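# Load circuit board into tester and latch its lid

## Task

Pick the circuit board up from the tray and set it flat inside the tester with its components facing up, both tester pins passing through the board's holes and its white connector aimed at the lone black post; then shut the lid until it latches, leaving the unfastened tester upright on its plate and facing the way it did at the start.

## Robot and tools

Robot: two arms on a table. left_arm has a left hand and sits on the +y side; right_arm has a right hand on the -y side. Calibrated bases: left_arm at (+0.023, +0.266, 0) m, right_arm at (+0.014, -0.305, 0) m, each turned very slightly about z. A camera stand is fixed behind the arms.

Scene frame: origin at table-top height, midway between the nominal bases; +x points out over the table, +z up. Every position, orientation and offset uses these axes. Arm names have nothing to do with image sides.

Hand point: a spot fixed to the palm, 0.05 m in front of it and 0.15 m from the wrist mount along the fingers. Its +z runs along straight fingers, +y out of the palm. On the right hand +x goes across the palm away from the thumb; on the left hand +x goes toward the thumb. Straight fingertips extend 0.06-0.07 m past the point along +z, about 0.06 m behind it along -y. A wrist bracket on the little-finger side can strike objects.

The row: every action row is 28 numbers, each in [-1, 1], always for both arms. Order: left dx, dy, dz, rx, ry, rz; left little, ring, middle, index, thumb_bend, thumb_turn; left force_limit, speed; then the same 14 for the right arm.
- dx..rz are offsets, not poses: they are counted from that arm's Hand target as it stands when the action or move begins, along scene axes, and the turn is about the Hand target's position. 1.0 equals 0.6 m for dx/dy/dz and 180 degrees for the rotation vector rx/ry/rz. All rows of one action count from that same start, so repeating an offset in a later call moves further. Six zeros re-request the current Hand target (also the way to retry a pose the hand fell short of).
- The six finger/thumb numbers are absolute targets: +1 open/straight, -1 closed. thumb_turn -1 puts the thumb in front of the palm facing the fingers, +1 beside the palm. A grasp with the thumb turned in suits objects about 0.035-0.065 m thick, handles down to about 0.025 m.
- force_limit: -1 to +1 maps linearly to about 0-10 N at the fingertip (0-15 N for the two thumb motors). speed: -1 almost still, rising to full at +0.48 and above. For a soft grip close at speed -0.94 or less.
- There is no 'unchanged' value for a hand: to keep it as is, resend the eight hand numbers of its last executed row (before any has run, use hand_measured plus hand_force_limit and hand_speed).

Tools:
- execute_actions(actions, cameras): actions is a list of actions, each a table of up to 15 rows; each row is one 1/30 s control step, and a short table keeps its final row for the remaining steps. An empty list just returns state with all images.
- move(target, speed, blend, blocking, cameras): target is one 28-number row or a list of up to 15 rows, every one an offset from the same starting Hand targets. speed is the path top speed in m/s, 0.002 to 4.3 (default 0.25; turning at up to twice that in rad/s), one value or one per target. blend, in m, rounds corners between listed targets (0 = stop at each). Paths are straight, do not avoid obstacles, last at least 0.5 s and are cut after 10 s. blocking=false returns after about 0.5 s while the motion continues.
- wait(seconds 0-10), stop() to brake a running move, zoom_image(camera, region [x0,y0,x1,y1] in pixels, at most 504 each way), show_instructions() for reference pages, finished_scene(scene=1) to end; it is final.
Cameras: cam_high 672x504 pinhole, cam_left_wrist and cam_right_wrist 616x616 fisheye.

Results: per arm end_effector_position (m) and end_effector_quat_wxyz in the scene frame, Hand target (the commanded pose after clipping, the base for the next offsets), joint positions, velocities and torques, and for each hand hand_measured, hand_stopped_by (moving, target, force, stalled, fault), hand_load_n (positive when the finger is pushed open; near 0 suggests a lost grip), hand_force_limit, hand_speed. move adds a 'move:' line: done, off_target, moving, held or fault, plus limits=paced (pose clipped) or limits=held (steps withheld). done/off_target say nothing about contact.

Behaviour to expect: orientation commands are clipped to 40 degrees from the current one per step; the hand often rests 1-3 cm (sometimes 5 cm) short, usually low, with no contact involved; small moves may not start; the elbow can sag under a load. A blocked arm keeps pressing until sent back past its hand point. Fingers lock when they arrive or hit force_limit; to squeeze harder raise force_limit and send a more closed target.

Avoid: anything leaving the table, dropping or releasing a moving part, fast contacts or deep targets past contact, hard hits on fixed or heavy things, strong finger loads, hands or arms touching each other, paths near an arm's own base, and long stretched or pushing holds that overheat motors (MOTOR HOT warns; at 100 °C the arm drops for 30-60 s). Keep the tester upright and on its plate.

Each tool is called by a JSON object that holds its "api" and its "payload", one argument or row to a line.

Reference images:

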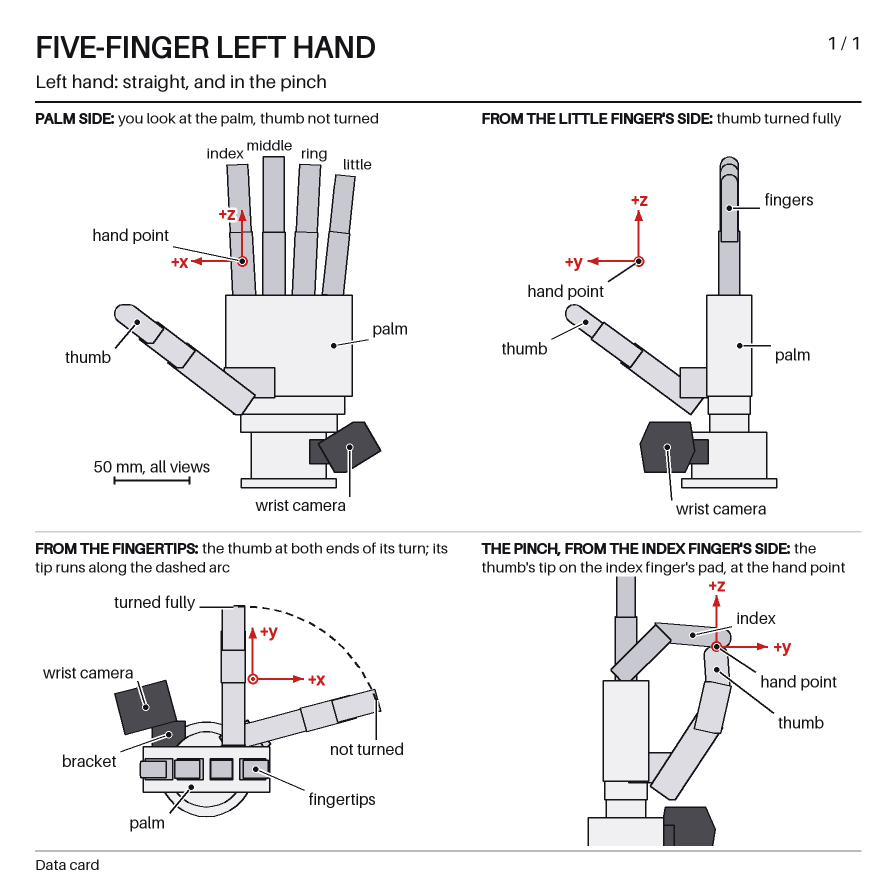

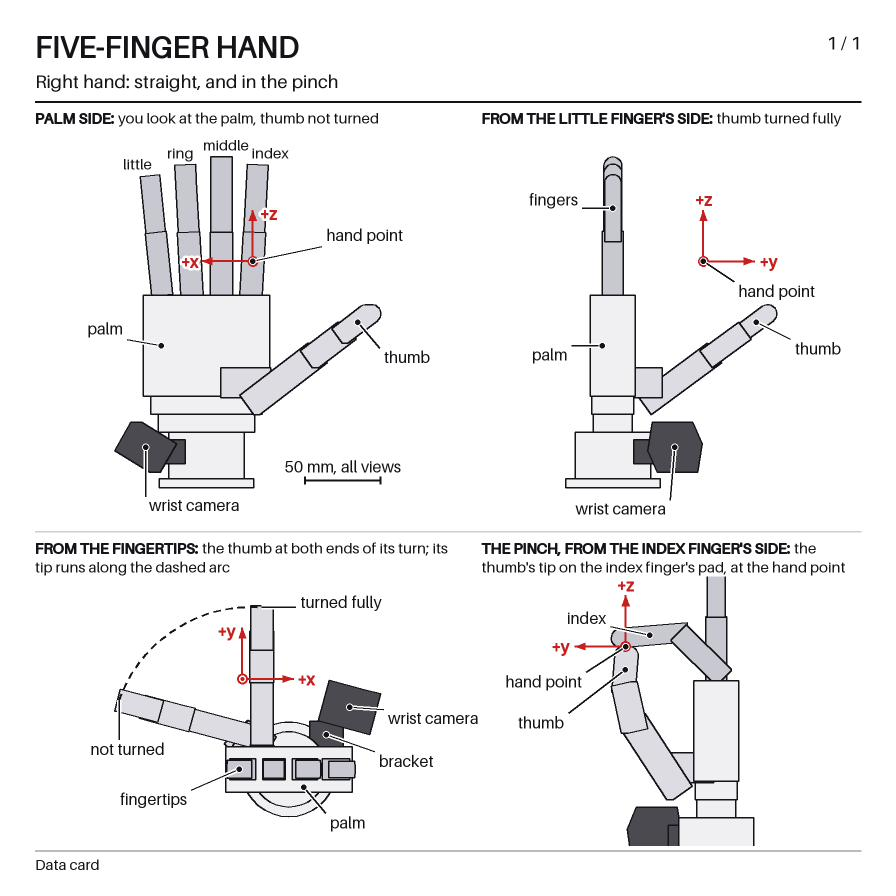

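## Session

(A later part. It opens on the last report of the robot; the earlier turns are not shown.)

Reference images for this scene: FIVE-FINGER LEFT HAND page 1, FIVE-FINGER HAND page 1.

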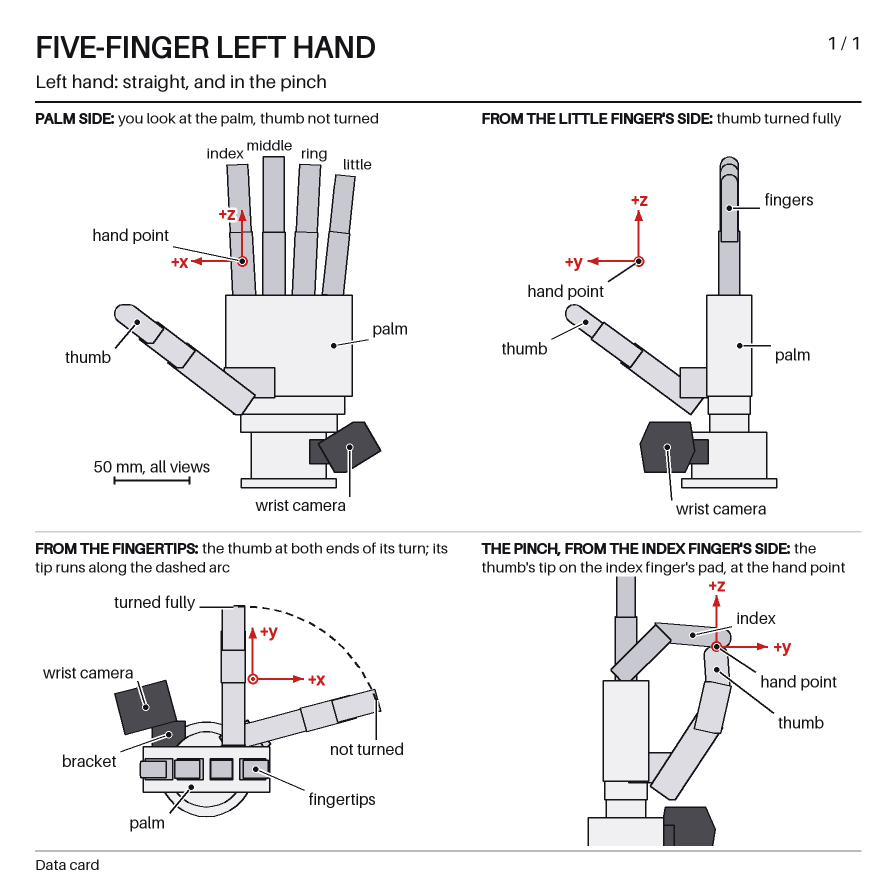

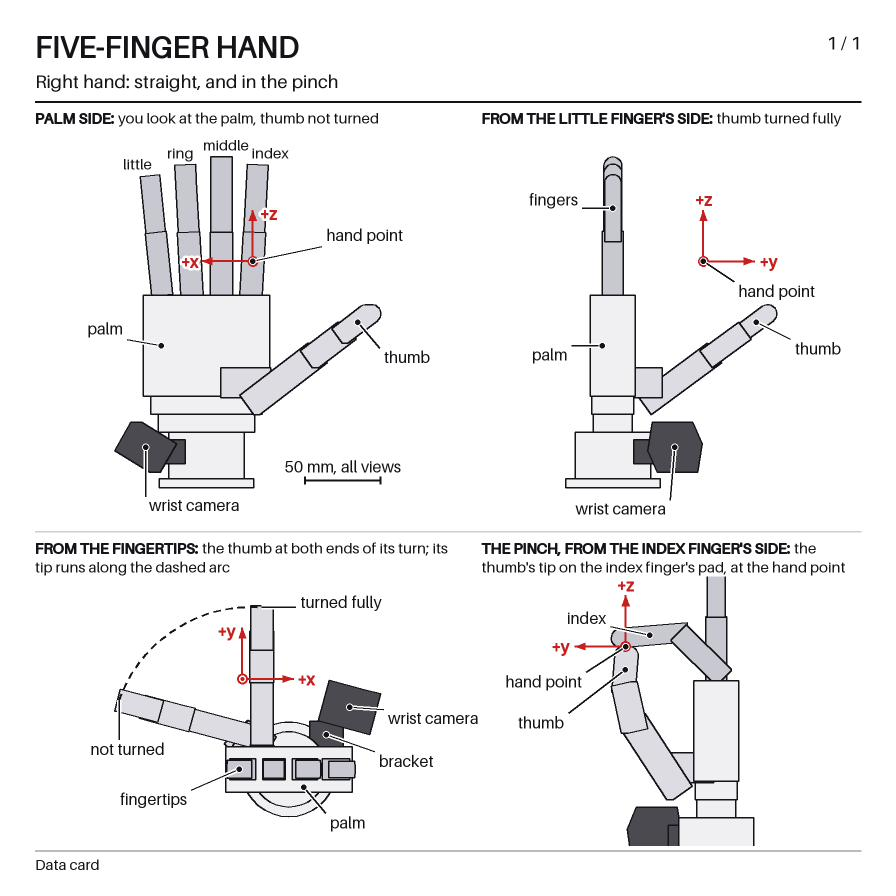

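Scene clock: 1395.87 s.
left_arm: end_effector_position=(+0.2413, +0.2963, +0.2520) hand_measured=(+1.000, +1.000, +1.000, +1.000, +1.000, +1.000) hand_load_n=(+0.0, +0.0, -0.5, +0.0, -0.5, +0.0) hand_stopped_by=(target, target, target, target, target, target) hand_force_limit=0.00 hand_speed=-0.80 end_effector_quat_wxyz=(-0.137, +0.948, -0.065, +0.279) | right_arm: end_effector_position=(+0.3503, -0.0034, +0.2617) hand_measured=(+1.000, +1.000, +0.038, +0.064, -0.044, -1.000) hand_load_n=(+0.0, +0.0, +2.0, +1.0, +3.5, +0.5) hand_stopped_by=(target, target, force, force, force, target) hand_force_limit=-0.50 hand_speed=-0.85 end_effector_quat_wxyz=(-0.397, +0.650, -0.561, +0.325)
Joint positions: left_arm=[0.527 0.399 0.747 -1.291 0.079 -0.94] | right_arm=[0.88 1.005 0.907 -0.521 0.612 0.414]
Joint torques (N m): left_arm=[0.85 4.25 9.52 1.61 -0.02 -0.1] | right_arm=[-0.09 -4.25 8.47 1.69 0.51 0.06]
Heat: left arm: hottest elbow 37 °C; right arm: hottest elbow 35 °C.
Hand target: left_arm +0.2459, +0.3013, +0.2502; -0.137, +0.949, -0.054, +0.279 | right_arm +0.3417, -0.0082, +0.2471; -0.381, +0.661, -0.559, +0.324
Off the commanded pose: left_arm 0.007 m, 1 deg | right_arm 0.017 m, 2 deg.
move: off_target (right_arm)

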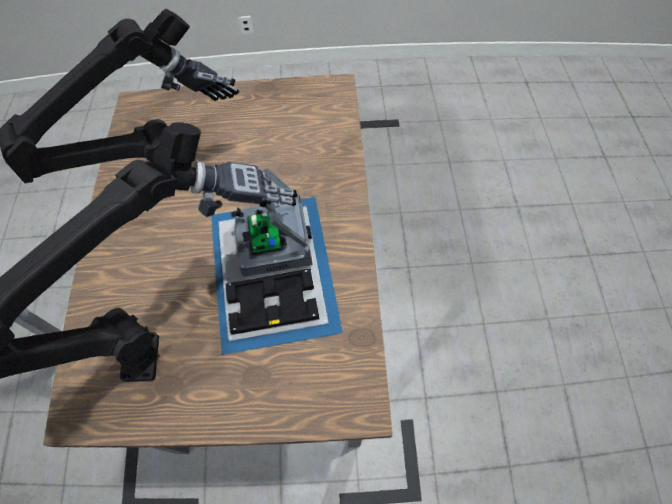

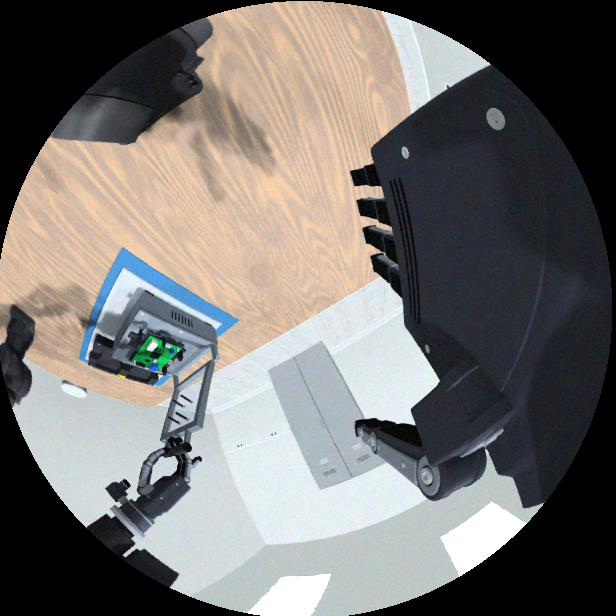

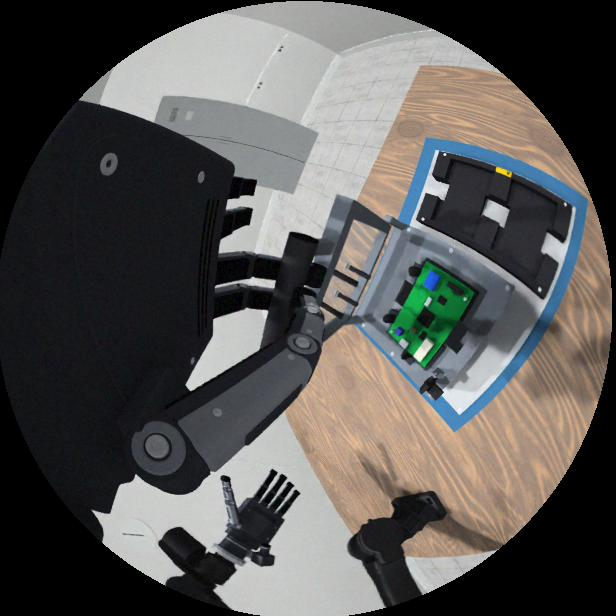

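{"api": "zoom_image", "payload": {
  "camera": "cam_left_wrist",
  "region": [80, 330, 250, 500]
}}

{"api": "zoom_image", "payload": {
  "camera": "cam_right_wrist",
  "region": [200, 160, 460, 420]
}}

Scaled by 2.965 from the camera's 616x616 image, which has a finer 880x880 frame.

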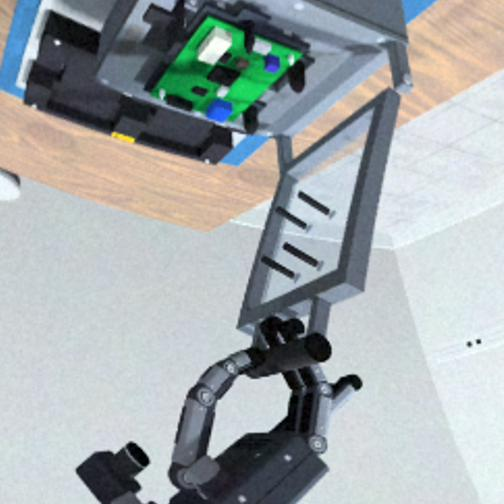

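Scaled by 1.938 from the camera's 616x616 image, which has a finer 880x880 frame.

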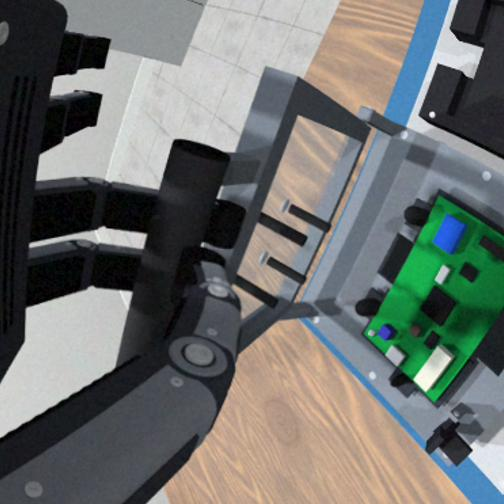

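{"api": "move", "payload": {
  "target": [
    [0,0,0,0,0,0,1,1,1,1,1,1,0,-0.8, -0.071,-0.009,-0.060,0,0,0,1,1,-0.4,-0.4,-0.3,-1,-0.5,-0.85],
    [0,0,0,0,0,0,1,1,1,1,1,1,0,-0.8, -0.122,-0.016,-0.123,0,0,0,1,1,-0.4,-0.4,-0.3,-1,-0.5,-0.85]
  ],
  "speed": 0.06,
  "blend": [0.02,0],
  "cameras": ["all"]
}}

{"api": "zoom_image", "payload": {
  "camera": "cam_left_wrist",
  "region": [60, 330, 230, 500]
}}

{"api": "zoom_image", "payload": {
  "camera": "cam_right_wrist",
  "region": [200, 160, 460, 420]
}}

Scene clock: 1426.87 s.
left_arm: end_effector_position=(+0.2413, +0.2963, +0.2520) hand_measured=(+1.000, +1.000, +1.000, +1.000, +1.000, +1.000) hand_load_n=(+0.0, +0.0, +0.0, +0.0, -0.5, +0.0) hand_stopped_by=(target, target, target, target, target, target) hand_force_limit=0.00 hand_speed=-0.80 end_effector_quat_wxyz=(-0.137, +0.948, -0.065, +0.279) | right_arm: end_effector_position=(+0.2719, -0.0181, +0.1770) hand_measured=(+1.000, +1.000, +0.038, +0.064, -0.044, -1.000) hand_load_n=(+0.0, +0.0, +0.0, +0.0, +0.0, +0.0) hand_stopped_by=(target, target, force, force, force, target) hand_force_limit=-0.50 hand_speed=-0.85 end_effector_quat_wxyz=(-0.378, +0.662, -0.559, +0.326)
Joint positions: left_arm=[0.527 0.399 0.747 -1.291 0.079 -0.94] | right_arm=[1.074 0.91 0.664 -0.519 0.76 0.574]
Joint torques (N m): left_arm=[0.79 4.25 9.51 1.62 -0.02 -0.1] | right_arm=[-0.15 -2.78 8.65 2.81 0.66 0.16]
Heat: left arm: hottest elbow 37 °C; right arm: hottest elbow 34 °C.
Hand target: left_arm +0.2459, +0.3013, +0.2502; -0.137, +0.949, -0.054, +0.279 | right_arm +0.2685, -0.0177, +0.1733; -0.381, +0.661, -0.559, +0.324
Off the commanded pose: left_arm 0.007 m, 1 deg | right_arm 0.005 m, 0 deg.
move: done

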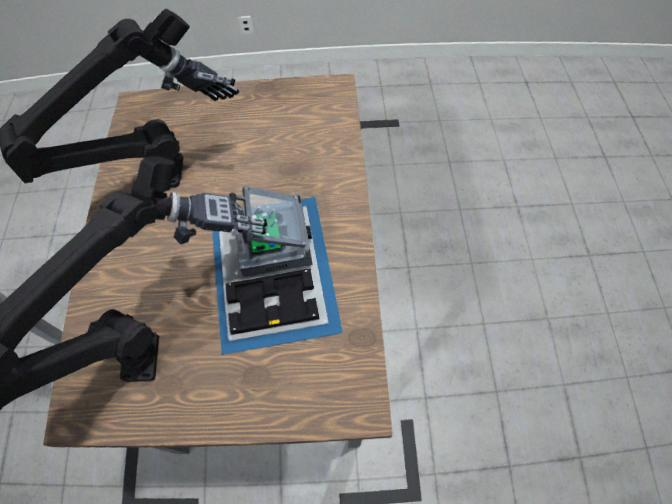

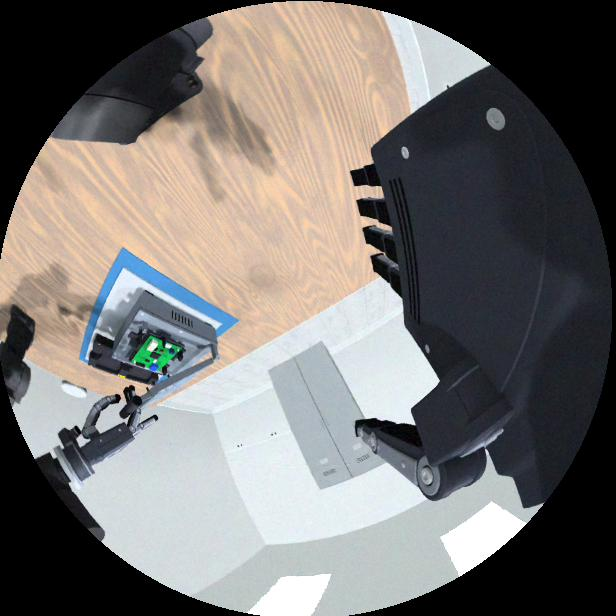

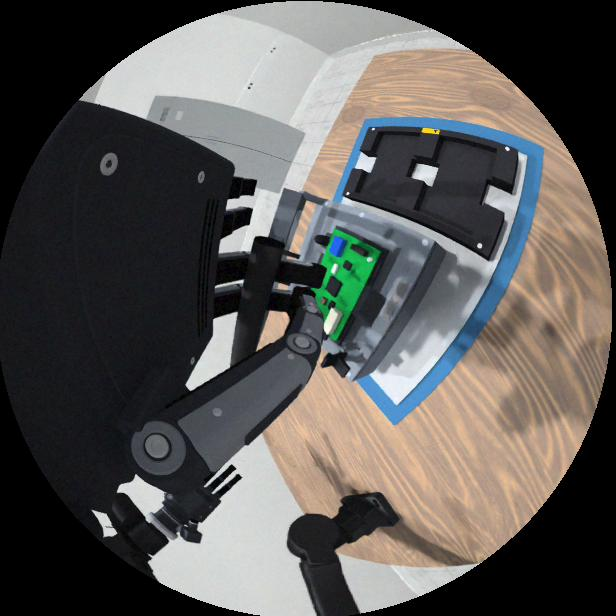

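Scaled by 2.965 from the camera's 616x616 image, which has a finer 880x880 frame.

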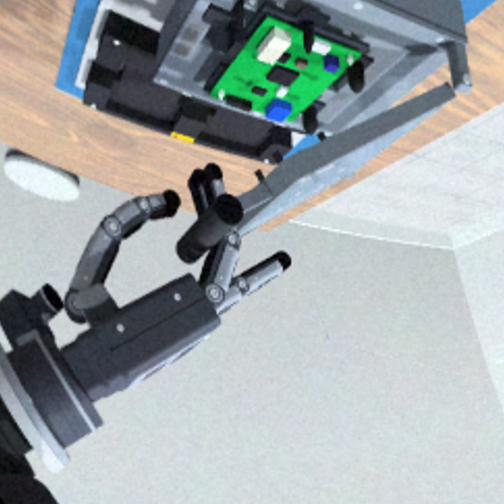

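Scaled by 1.938 from the camera's 616x616 image, which has a finer 880x880 frame.

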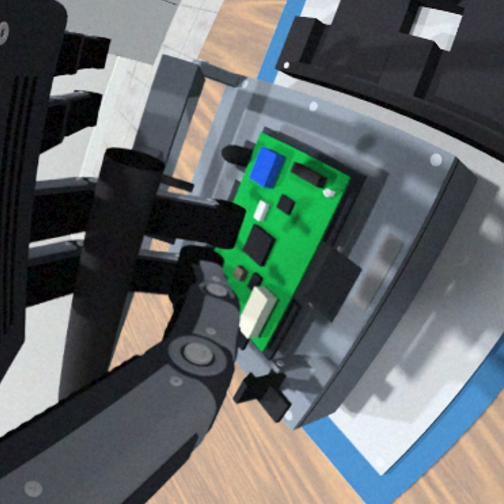

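{"api": "move", "payload": {
  "target": [
    [0,0,0,0,0,0,1,1,1,1,1,1,0,-0.8, -0.014,-0.002,-0.060,0.011,-0.065,0,1,1,-0.4,-0.4,-0.3,-1,-0.5,-0.85],
    [0,0,0,0,0,0,1,1,1,1,1,1,0,-0.8, -0.022,-0.003,-0.122,0.023,-0.136,0,1,1,-0.4,-0.4,-0.3,-1,-0.5,-0.85]
  ],
  "speed": 0.05,
  "blend": [0.015,0],
  "cameras": ["all"]
}}

{"api": "zoom_image", "payload": {
  "camera": "cam_left_wrist",
  "region": [60, 330, 230, 500]
}}

{"api": "zoom_image", "payload": {
  "camera": "cam_right_wrist",
  "region": [200, 160, 460, 420]
}}

Scene clock: 1473.63 s.
left_arm: end_effector_position=(+0.2413, +0.2963, +0.2520) hand_measured=(+1.000, +1.000, +1.000, +1.000, +1.000, +1.000) hand_load_n=(+0.0, +0.0, +0.0, +0.0, +0.0, +0.0) hand_stopped_by=(target, target, target, target, target, target) hand_force_limit=0.00 hand_speed=-0.80 end_effector_quat_wxyz=(-0.137, +0.948, -0.065, +0.279) | right_arm: end_effector_position=(+0.2585, -0.0179, +0.1054) hand_measured=(+1.000, +1.000, +0.038, +0.064, -0.044, -1.000) hand_load_n=(+0.0, +0.0, +0.0, +0.0, +0.0, +0.0) hand_stopped_by=(target, target, force, force, force, target) hand_force_limit=-0.50 hand_speed=-0.85 end_effector_quat_wxyz=(+0.517, -0.558, +0.483, -0.434)
Joint positions: left_arm=[0.527 0.399 0.747 -1.291 0.079 -0.94] | right_arm=[1.294 1.167 0.231 0.725 1.132 0.207]
Joint torques (N m): left_arm=[0.79 4.25 9.54 1.59 -0.01 -0.1] | right_arm=[0.32 -1.32 5.78 3.08 0.36 -0.04]
Heat: left arm: hottest elbow 37 °C; right arm: hottest elbow 35 °C.
Hand target: left_arm +0.2459, +0.3013, +0.2502; -0.137, +0.949, -0.054, +0.279 | right_arm +0.2553, -0.0195, +0.1002; +0.514, -0.564, +0.477, -0.436
Off the commanded pose: left_arm 0.007 m, 1 deg | right_arm 0.006 m, 1 deg.
move: done

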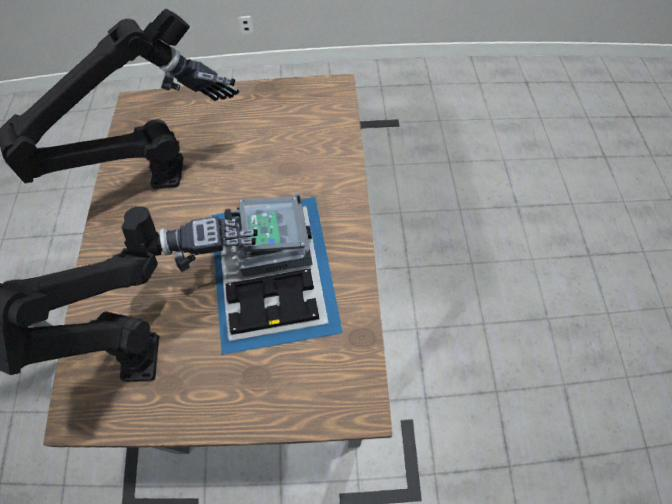

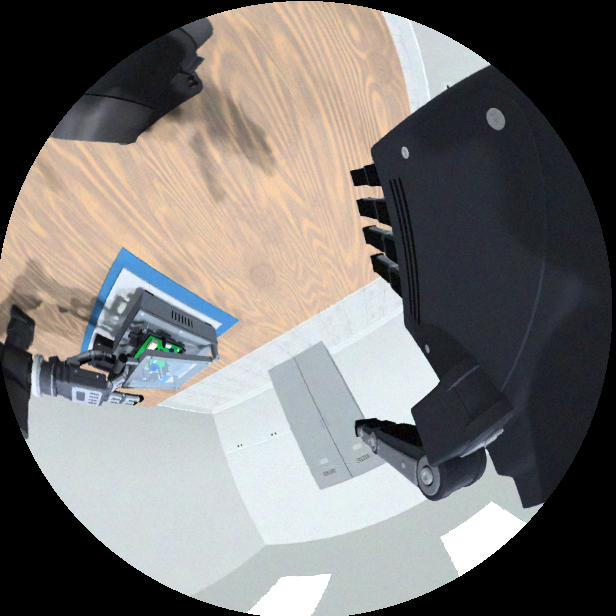

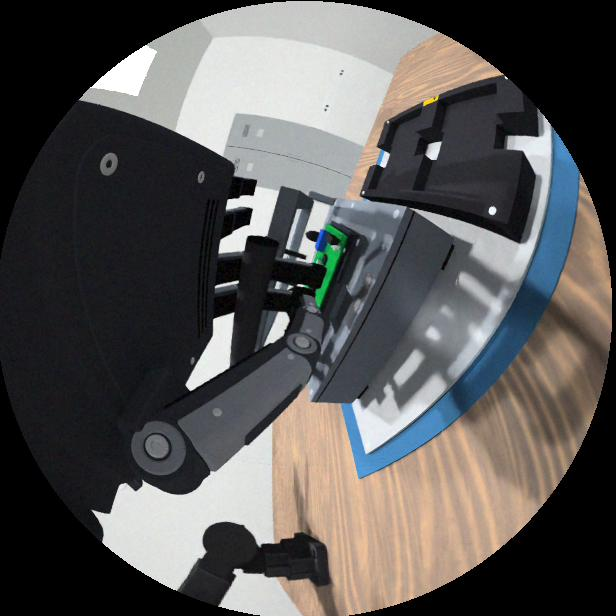

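Scaled by 2.965 from the camera's 616x616 image, which has a finer 880x880 frame.

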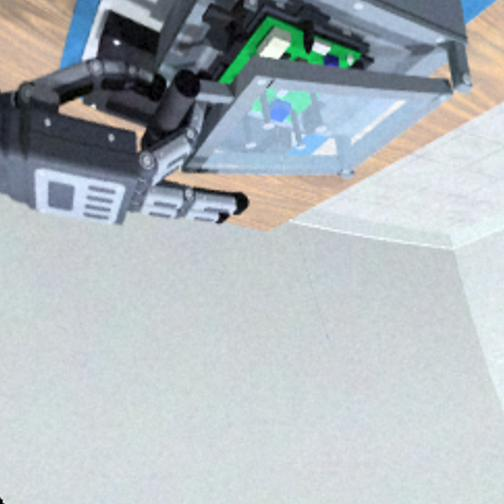

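Scaled by 1.938 from the camera's 616x616 image, which has a finer 880x880 frame.

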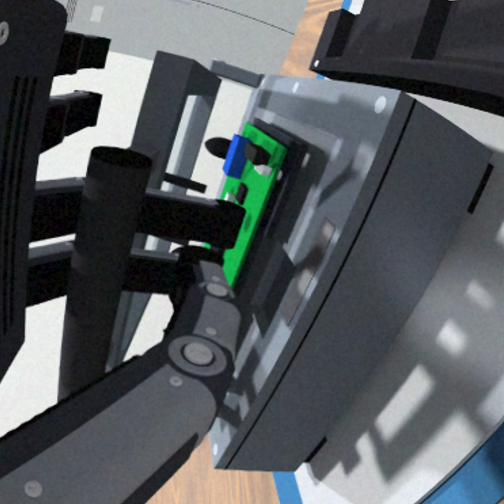

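{"api": "move", "payload": {
  "target": [0,0,0,0,0,0,1,1,1,1,1,1,0,-0.8, 0.00,0.00,0.03,0,0,0,1,1,-0.4,-0.4,-0.3,-1,-0.5,-0.85],
  "speed": 0.05,
  "cameras": ["all"]
}}

{"api": "zoom_image", "payload": {
  "camera": "cam_left_wrist",
  "region": [60, 300, 230, 470]
}}

{"api": "zoom_image", "payload": {
  "camera": "cam_right_wrist",
  "region": [200, 160, 460, 420]
}}

Scene clock: 1480.40 s.
left_arm: end_effector_position=(+0.2413, +0.2963, +0.2520) hand_measured=(+1.000, +1.000, +1.000, +1.000, +1.000, +1.000) hand_load_n=(+0.0, +0.0, +0.0, +0.0, +0.0, +0.0) hand_stopped_by=(target, target, target, target, target, target) hand_force_limit=0.00 hand_speed=-0.80 end_effector_quat_wxyz=(-0.137, +0.948, -0.065, +0.279) | right_arm: end_effector_position=(+0.2559, -0.0229, +0.1142) hand_measured=(+1.000, +1.000, +0.038, +0.064, -0.044, -1.000) hand_load_n=(+0.5, +0.0, +1.0, +0.0, +0.0, +0.0) hand_stopped_by=(target, target, force, force, force, target) hand_force_limit=-0.50 hand_speed=-0.85 end_effector_quat_wxyz=(-0.514, +0.562, -0.479, +0.436)
Joint positions: left_arm=[0.527 0.399 0.747 -1.291 0.079 -0.94] | right_arm=[1.298 1.094 0.231 0.647 1.132 0.2]
Joint torques (N m): left_arm=[0.85 4.31 9.51 1.59 -0.02 -0.1] | right_arm=[-0.21 -1.73 7.98 1.87 0.41 0.01]
Heat: left arm: hottest elbow 37 °C; right arm: hottest elbow 34 °C.
Hand target: left_arm +0.2459, +0.3013, +0.2502; -0.137, +0.949, -0.054, +0.279 | right_arm +0.2554, -0.0194, +0.1183; -0.515, +0.563, -0.477, +0.436
Off the commanded pose: left_arm 0.007 m, 1 deg | right_arm 0.005 m, 0 deg.
move: done

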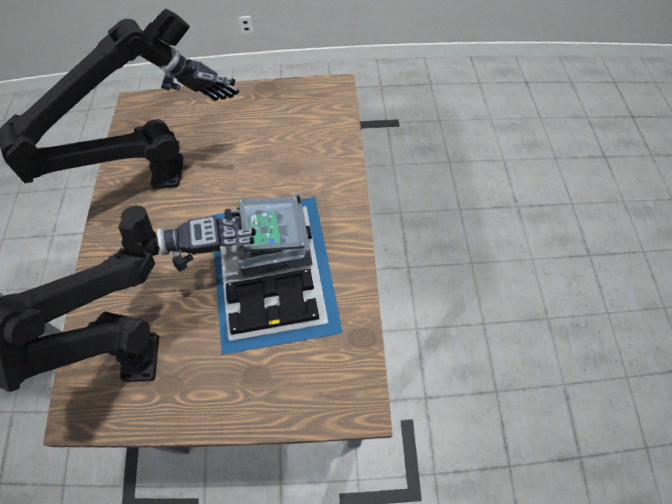

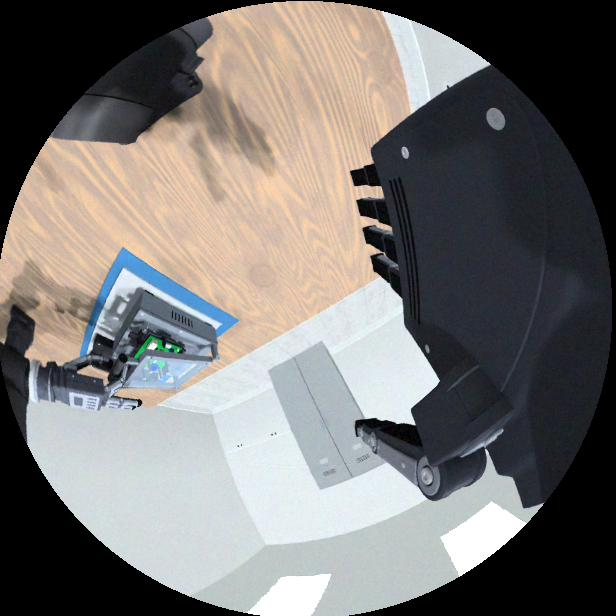

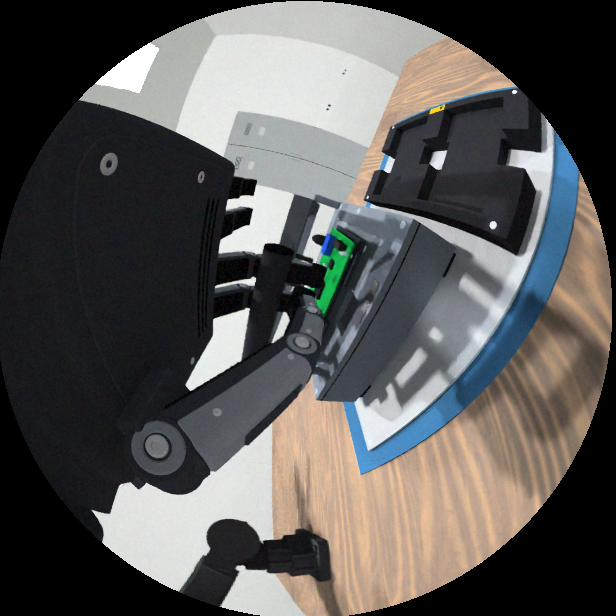

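Scaled by 2.965 from the camera's 616x616 image, which has a finer 880x880 frame.

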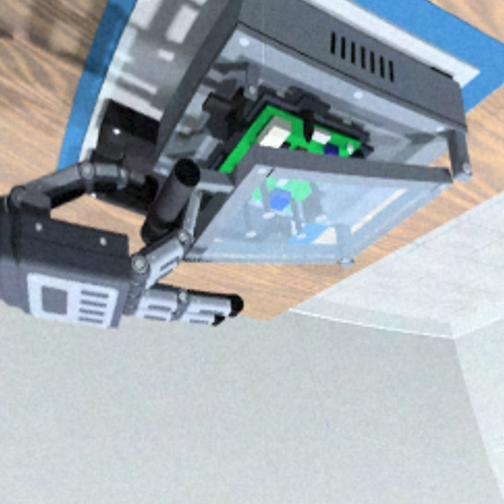

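Scaled by 1.938 from the camera's 616x616 image, which has a finer 880x880 frame.

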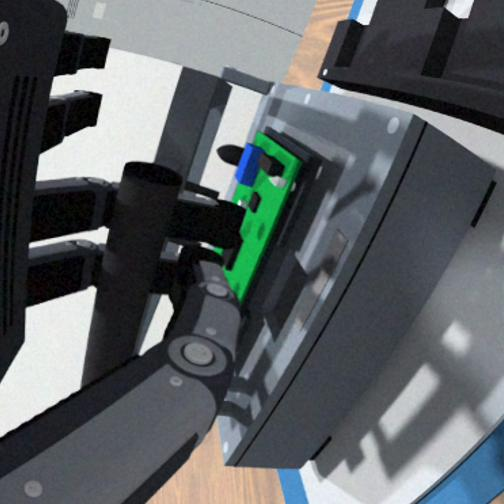

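{"api": "move", "payload": {
  "target": [
    [0,0,0,0,0,0,1,1,1,1,1,1,0,-0.8, 0.00,0.00,0.00,0,0,0,1,1,-0.2,-0.2,0.8,-1,-0.5,-0.5],
    [0,0,0,0,0,0,1,1,1,1,1,1,0,-0.8, 0.00,0.00,0.16,0,0,0,1,1,-0.2,-0.2,0.8,-1,-0.5,-0.5]
  ],
  "speed": 0.06,
  "cameras": ["all"]
}}

{"api": "zoom_image", "payload": {
  "camera": "cam_left_wrist",
  "region": [60, 300, 230, 470]
}}

{"api": "zoom_image", "payload": {
  "camera": "cam_right_wrist",
  "region": [200, 160, 460, 420]
}}

Scene clock: 1494.63 s.
left_arm: end_effector_position=(+0.2413, +0.2963, +0.2520) hand_measured=(+1.000, +1.000, +1.000, +1.000, +1.000, +1.000) hand_load_n=(+0.0, +0.0, +0.0, +0.0, +0.0, +0.0) hand_stopped_by=(target, target, target, target, target, target) hand_force_limit=0.00 hand_speed=-0.80 end_effector_quat_wxyz=(-0.137, +0.948, -0.065, +0.279) | right_arm: end_effector_position=(+0.2493, -0.0369, +0.1531) hand_measured=(+1.000, +1.000, -0.046, +0.028, +0.800, -1.000) hand_load_n=(+0.0, +0.0, +5.0, +0.0, +0.0, +0.5) hand_stopped_by=(target, target, force, force, target, target) hand_force_limit=-0.50 hand_speed=-0.50 end_effector_quat_wxyz=(-0.476, +0.605, -0.459, +0.443)
Joint positions: left_arm=[0.527 0.399 0.747 -1.291 0.079 -0.94] | right_arm=[1.294 0.831 0.325 0.156 1.102 0.214]
Joint torques (N m): left_arm=[0.85 4.25 9.52 1.61 -0.02 -0.1] | right_arm=[-0.26 -3.84 15.91 2.65 1.72 -0.11]
Heat: left arm: hottest elbow 37 °C; right arm: hottest elbow 35 °C.
Hand target: left_arm +0.2459, +0.3013, +0.2502; -0.137, +0.949, -0.054, +0.279 | right_arm +0.2553, -0.0194, +0.2141; -0.514, +0.564, -0.477, +0.436
Off the commanded pose: left_arm 0.007 m, 1 deg | right_arm 0.064 m, 7 deg.
move: off_target (right_arm)

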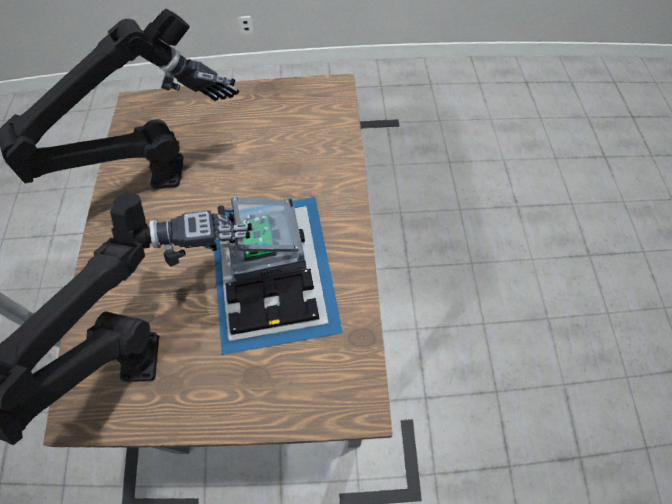

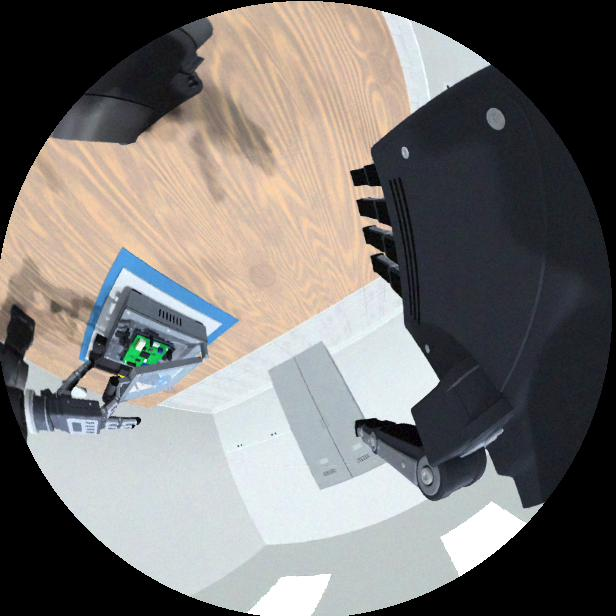

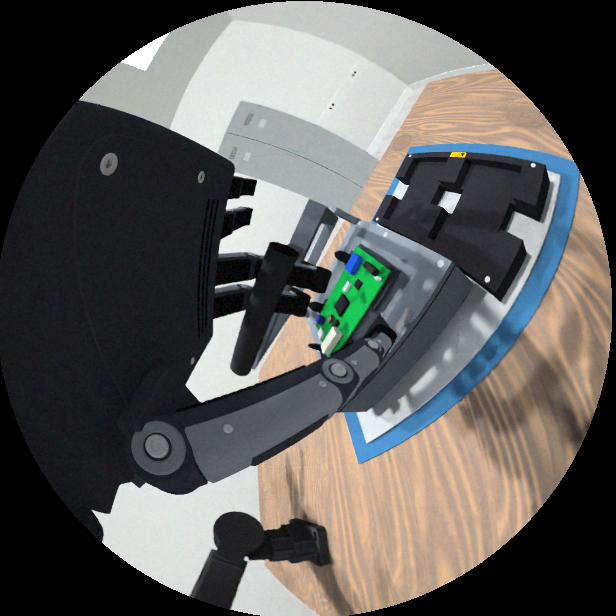

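Scaled by 2.965 from the camera's 616x616 image, which has a finer 880x880 frame.

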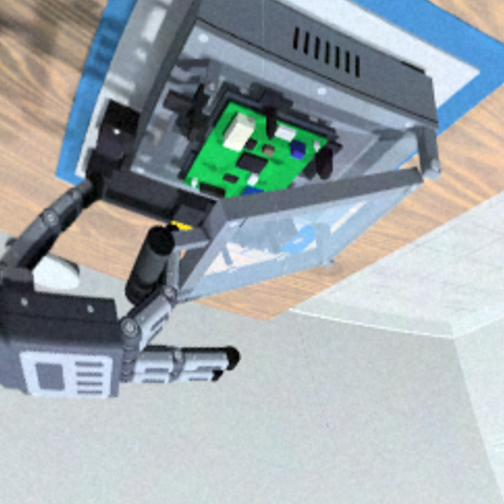

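Scaled by 1.938 from the camera's 616x616 image, which has a finer 880x880 frame.

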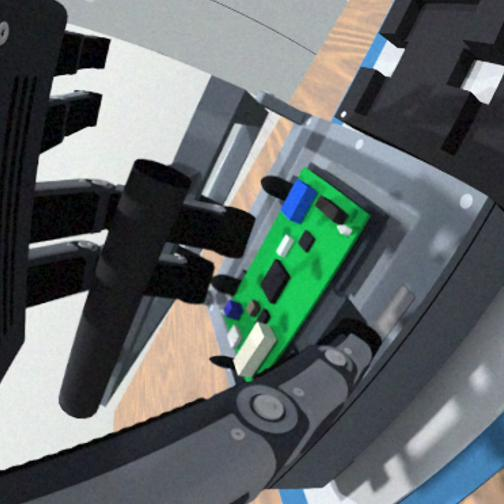

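{"api": "move", "payload": {
  "target": [0,0,0,0,0,0,1,1,1,1,1,1,0,-0.8, 0.00,0.00,-0.115,0,0,0,1,1,-0.2,-0.2,0.8,-1,-0.5,-0.5],
  "speed": 0.15,
  "cameras": ["all"]
}}

{"api": "zoom_image", "payload": {
  "camera": "cam_left_wrist",
  "region": [60, 300, 230, 470]
}}

{"api": "zoom_image", "payload": {
  "camera": "cam_right_wrist",
  "region": [200, 160, 460, 420]
}}

{"api": "zoom_image", "payload": {
  "camera": "cam_high",
  "region": [180, 170, 380, 370]
}}

Scene clock: 1502.40 s.
left_arm: end_effector_position=(+0.2413, +0.2963, +0.2520) hand_measured=(+1.000, +1.000, +1.000, +1.000, +1.000, +1.000) hand_load_n=(+0.0, +0.0, +0.0, +0.0, +0.0, +0.0) hand_stopped_by=(target, target, target, target, target, target) hand_force_limit=0.00 hand_speed=-0.80 end_effector_quat_wxyz=(-0.137, +0.948, -0.065, +0.279) | right_arm: end_effector_position=(+0.2526, -0.0190, +0.1469) hand_measured=(+1.000, +1.000, -0.046, +0.026, +0.800, -1.000) hand_load_n=(+0.0, +0.0, +0.0, -5.5, +0.0, +0.0) hand_stopped_by=(target, target, force, force, target, target) hand_force_limit=-0.50 hand_speed=-0.50 end_effector_quat_wxyz=(-0.516, +0.565, -0.476, +0.433)
Joint positions: left_arm=[0.527 0.399 0.747 -1.291 0.079 -0.94] | right_arm=[1.312 0.958 0.285 0.452 1.135 0.203]
Joint torques (N m): left_arm=[0.79 4.19 9.5 1.61 -0.02 -0.1] | right_arm=[-1.67 -0.15 8.03 3.25 0.28 -0.02]
Heat: left arm: hottest elbow 37 °C; right arm: hottest elbow 36 °C.
Hand target: left_arm +0.2459, +0.3013, +0.2502; -0.137, +0.949, -0.054, +0.279 | right_arm +0.2553, -0.0194, +0.1451; -0.514, +0.564, -0.477, +0.436
Off the commanded pose: left_arm 0.007 m, 1 deg | right_arm 0.003 m, 0 deg.
move: done

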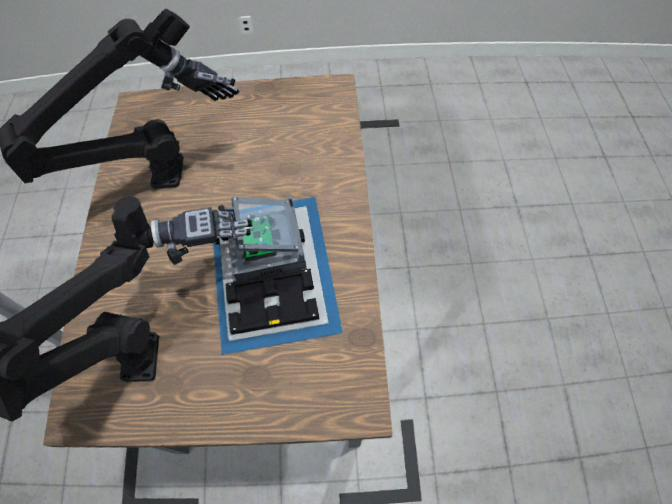

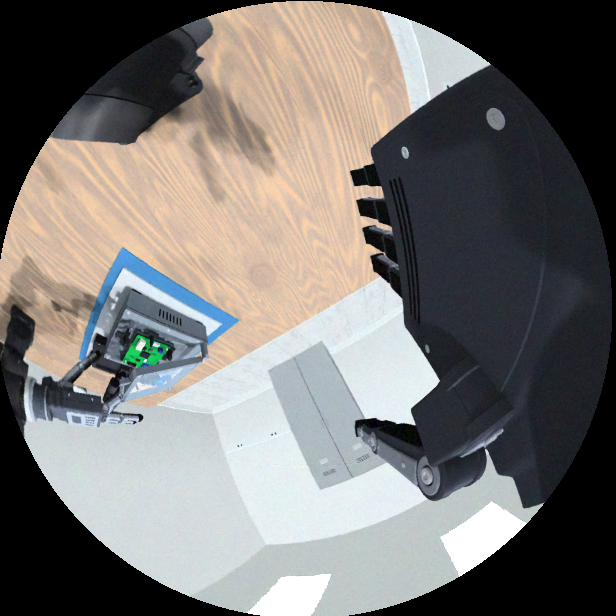

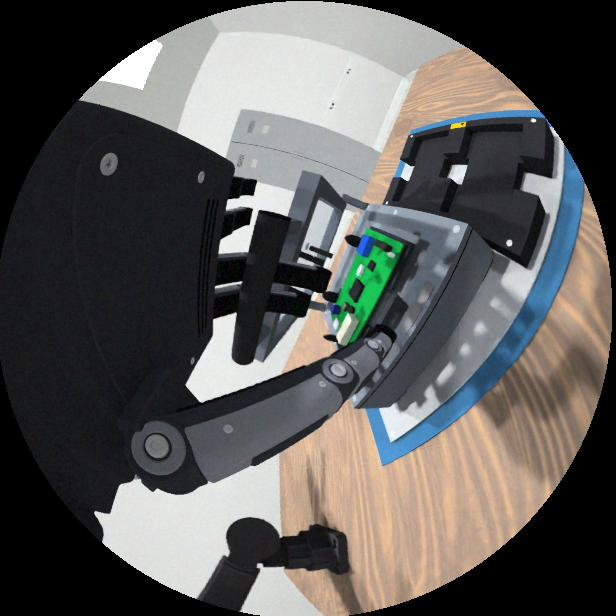

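Scaled by 2.965 from the camera's 616x616 image, which has a finer 880x880 frame.

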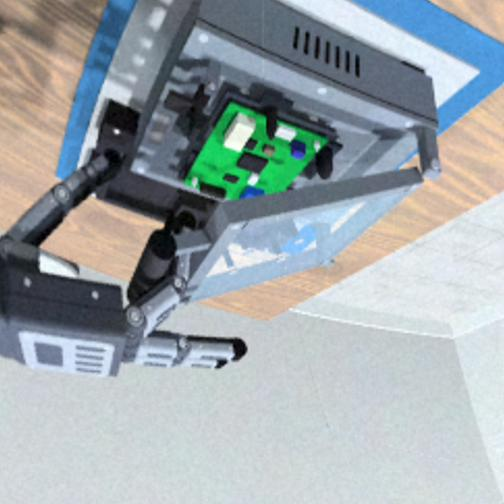

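Scaled by 1.938 from the camera's 616x616 image, which has a finer 880x880 frame.

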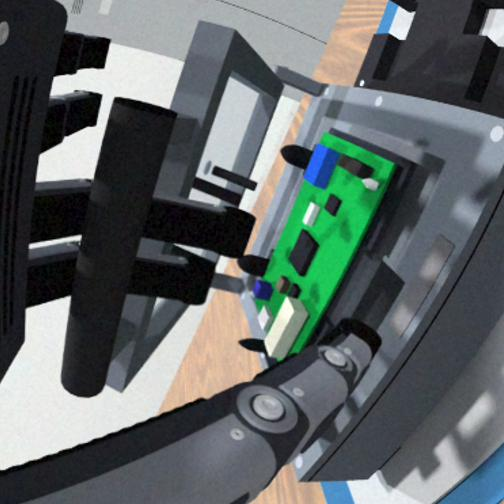

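Scaled by 2.520 from the camera's 672x504 image, which has a finer 960x720 frame.

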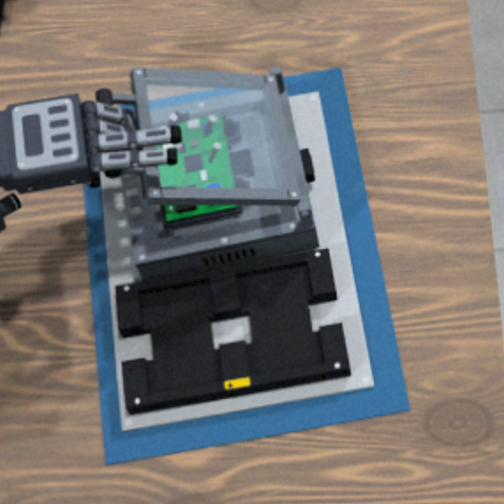

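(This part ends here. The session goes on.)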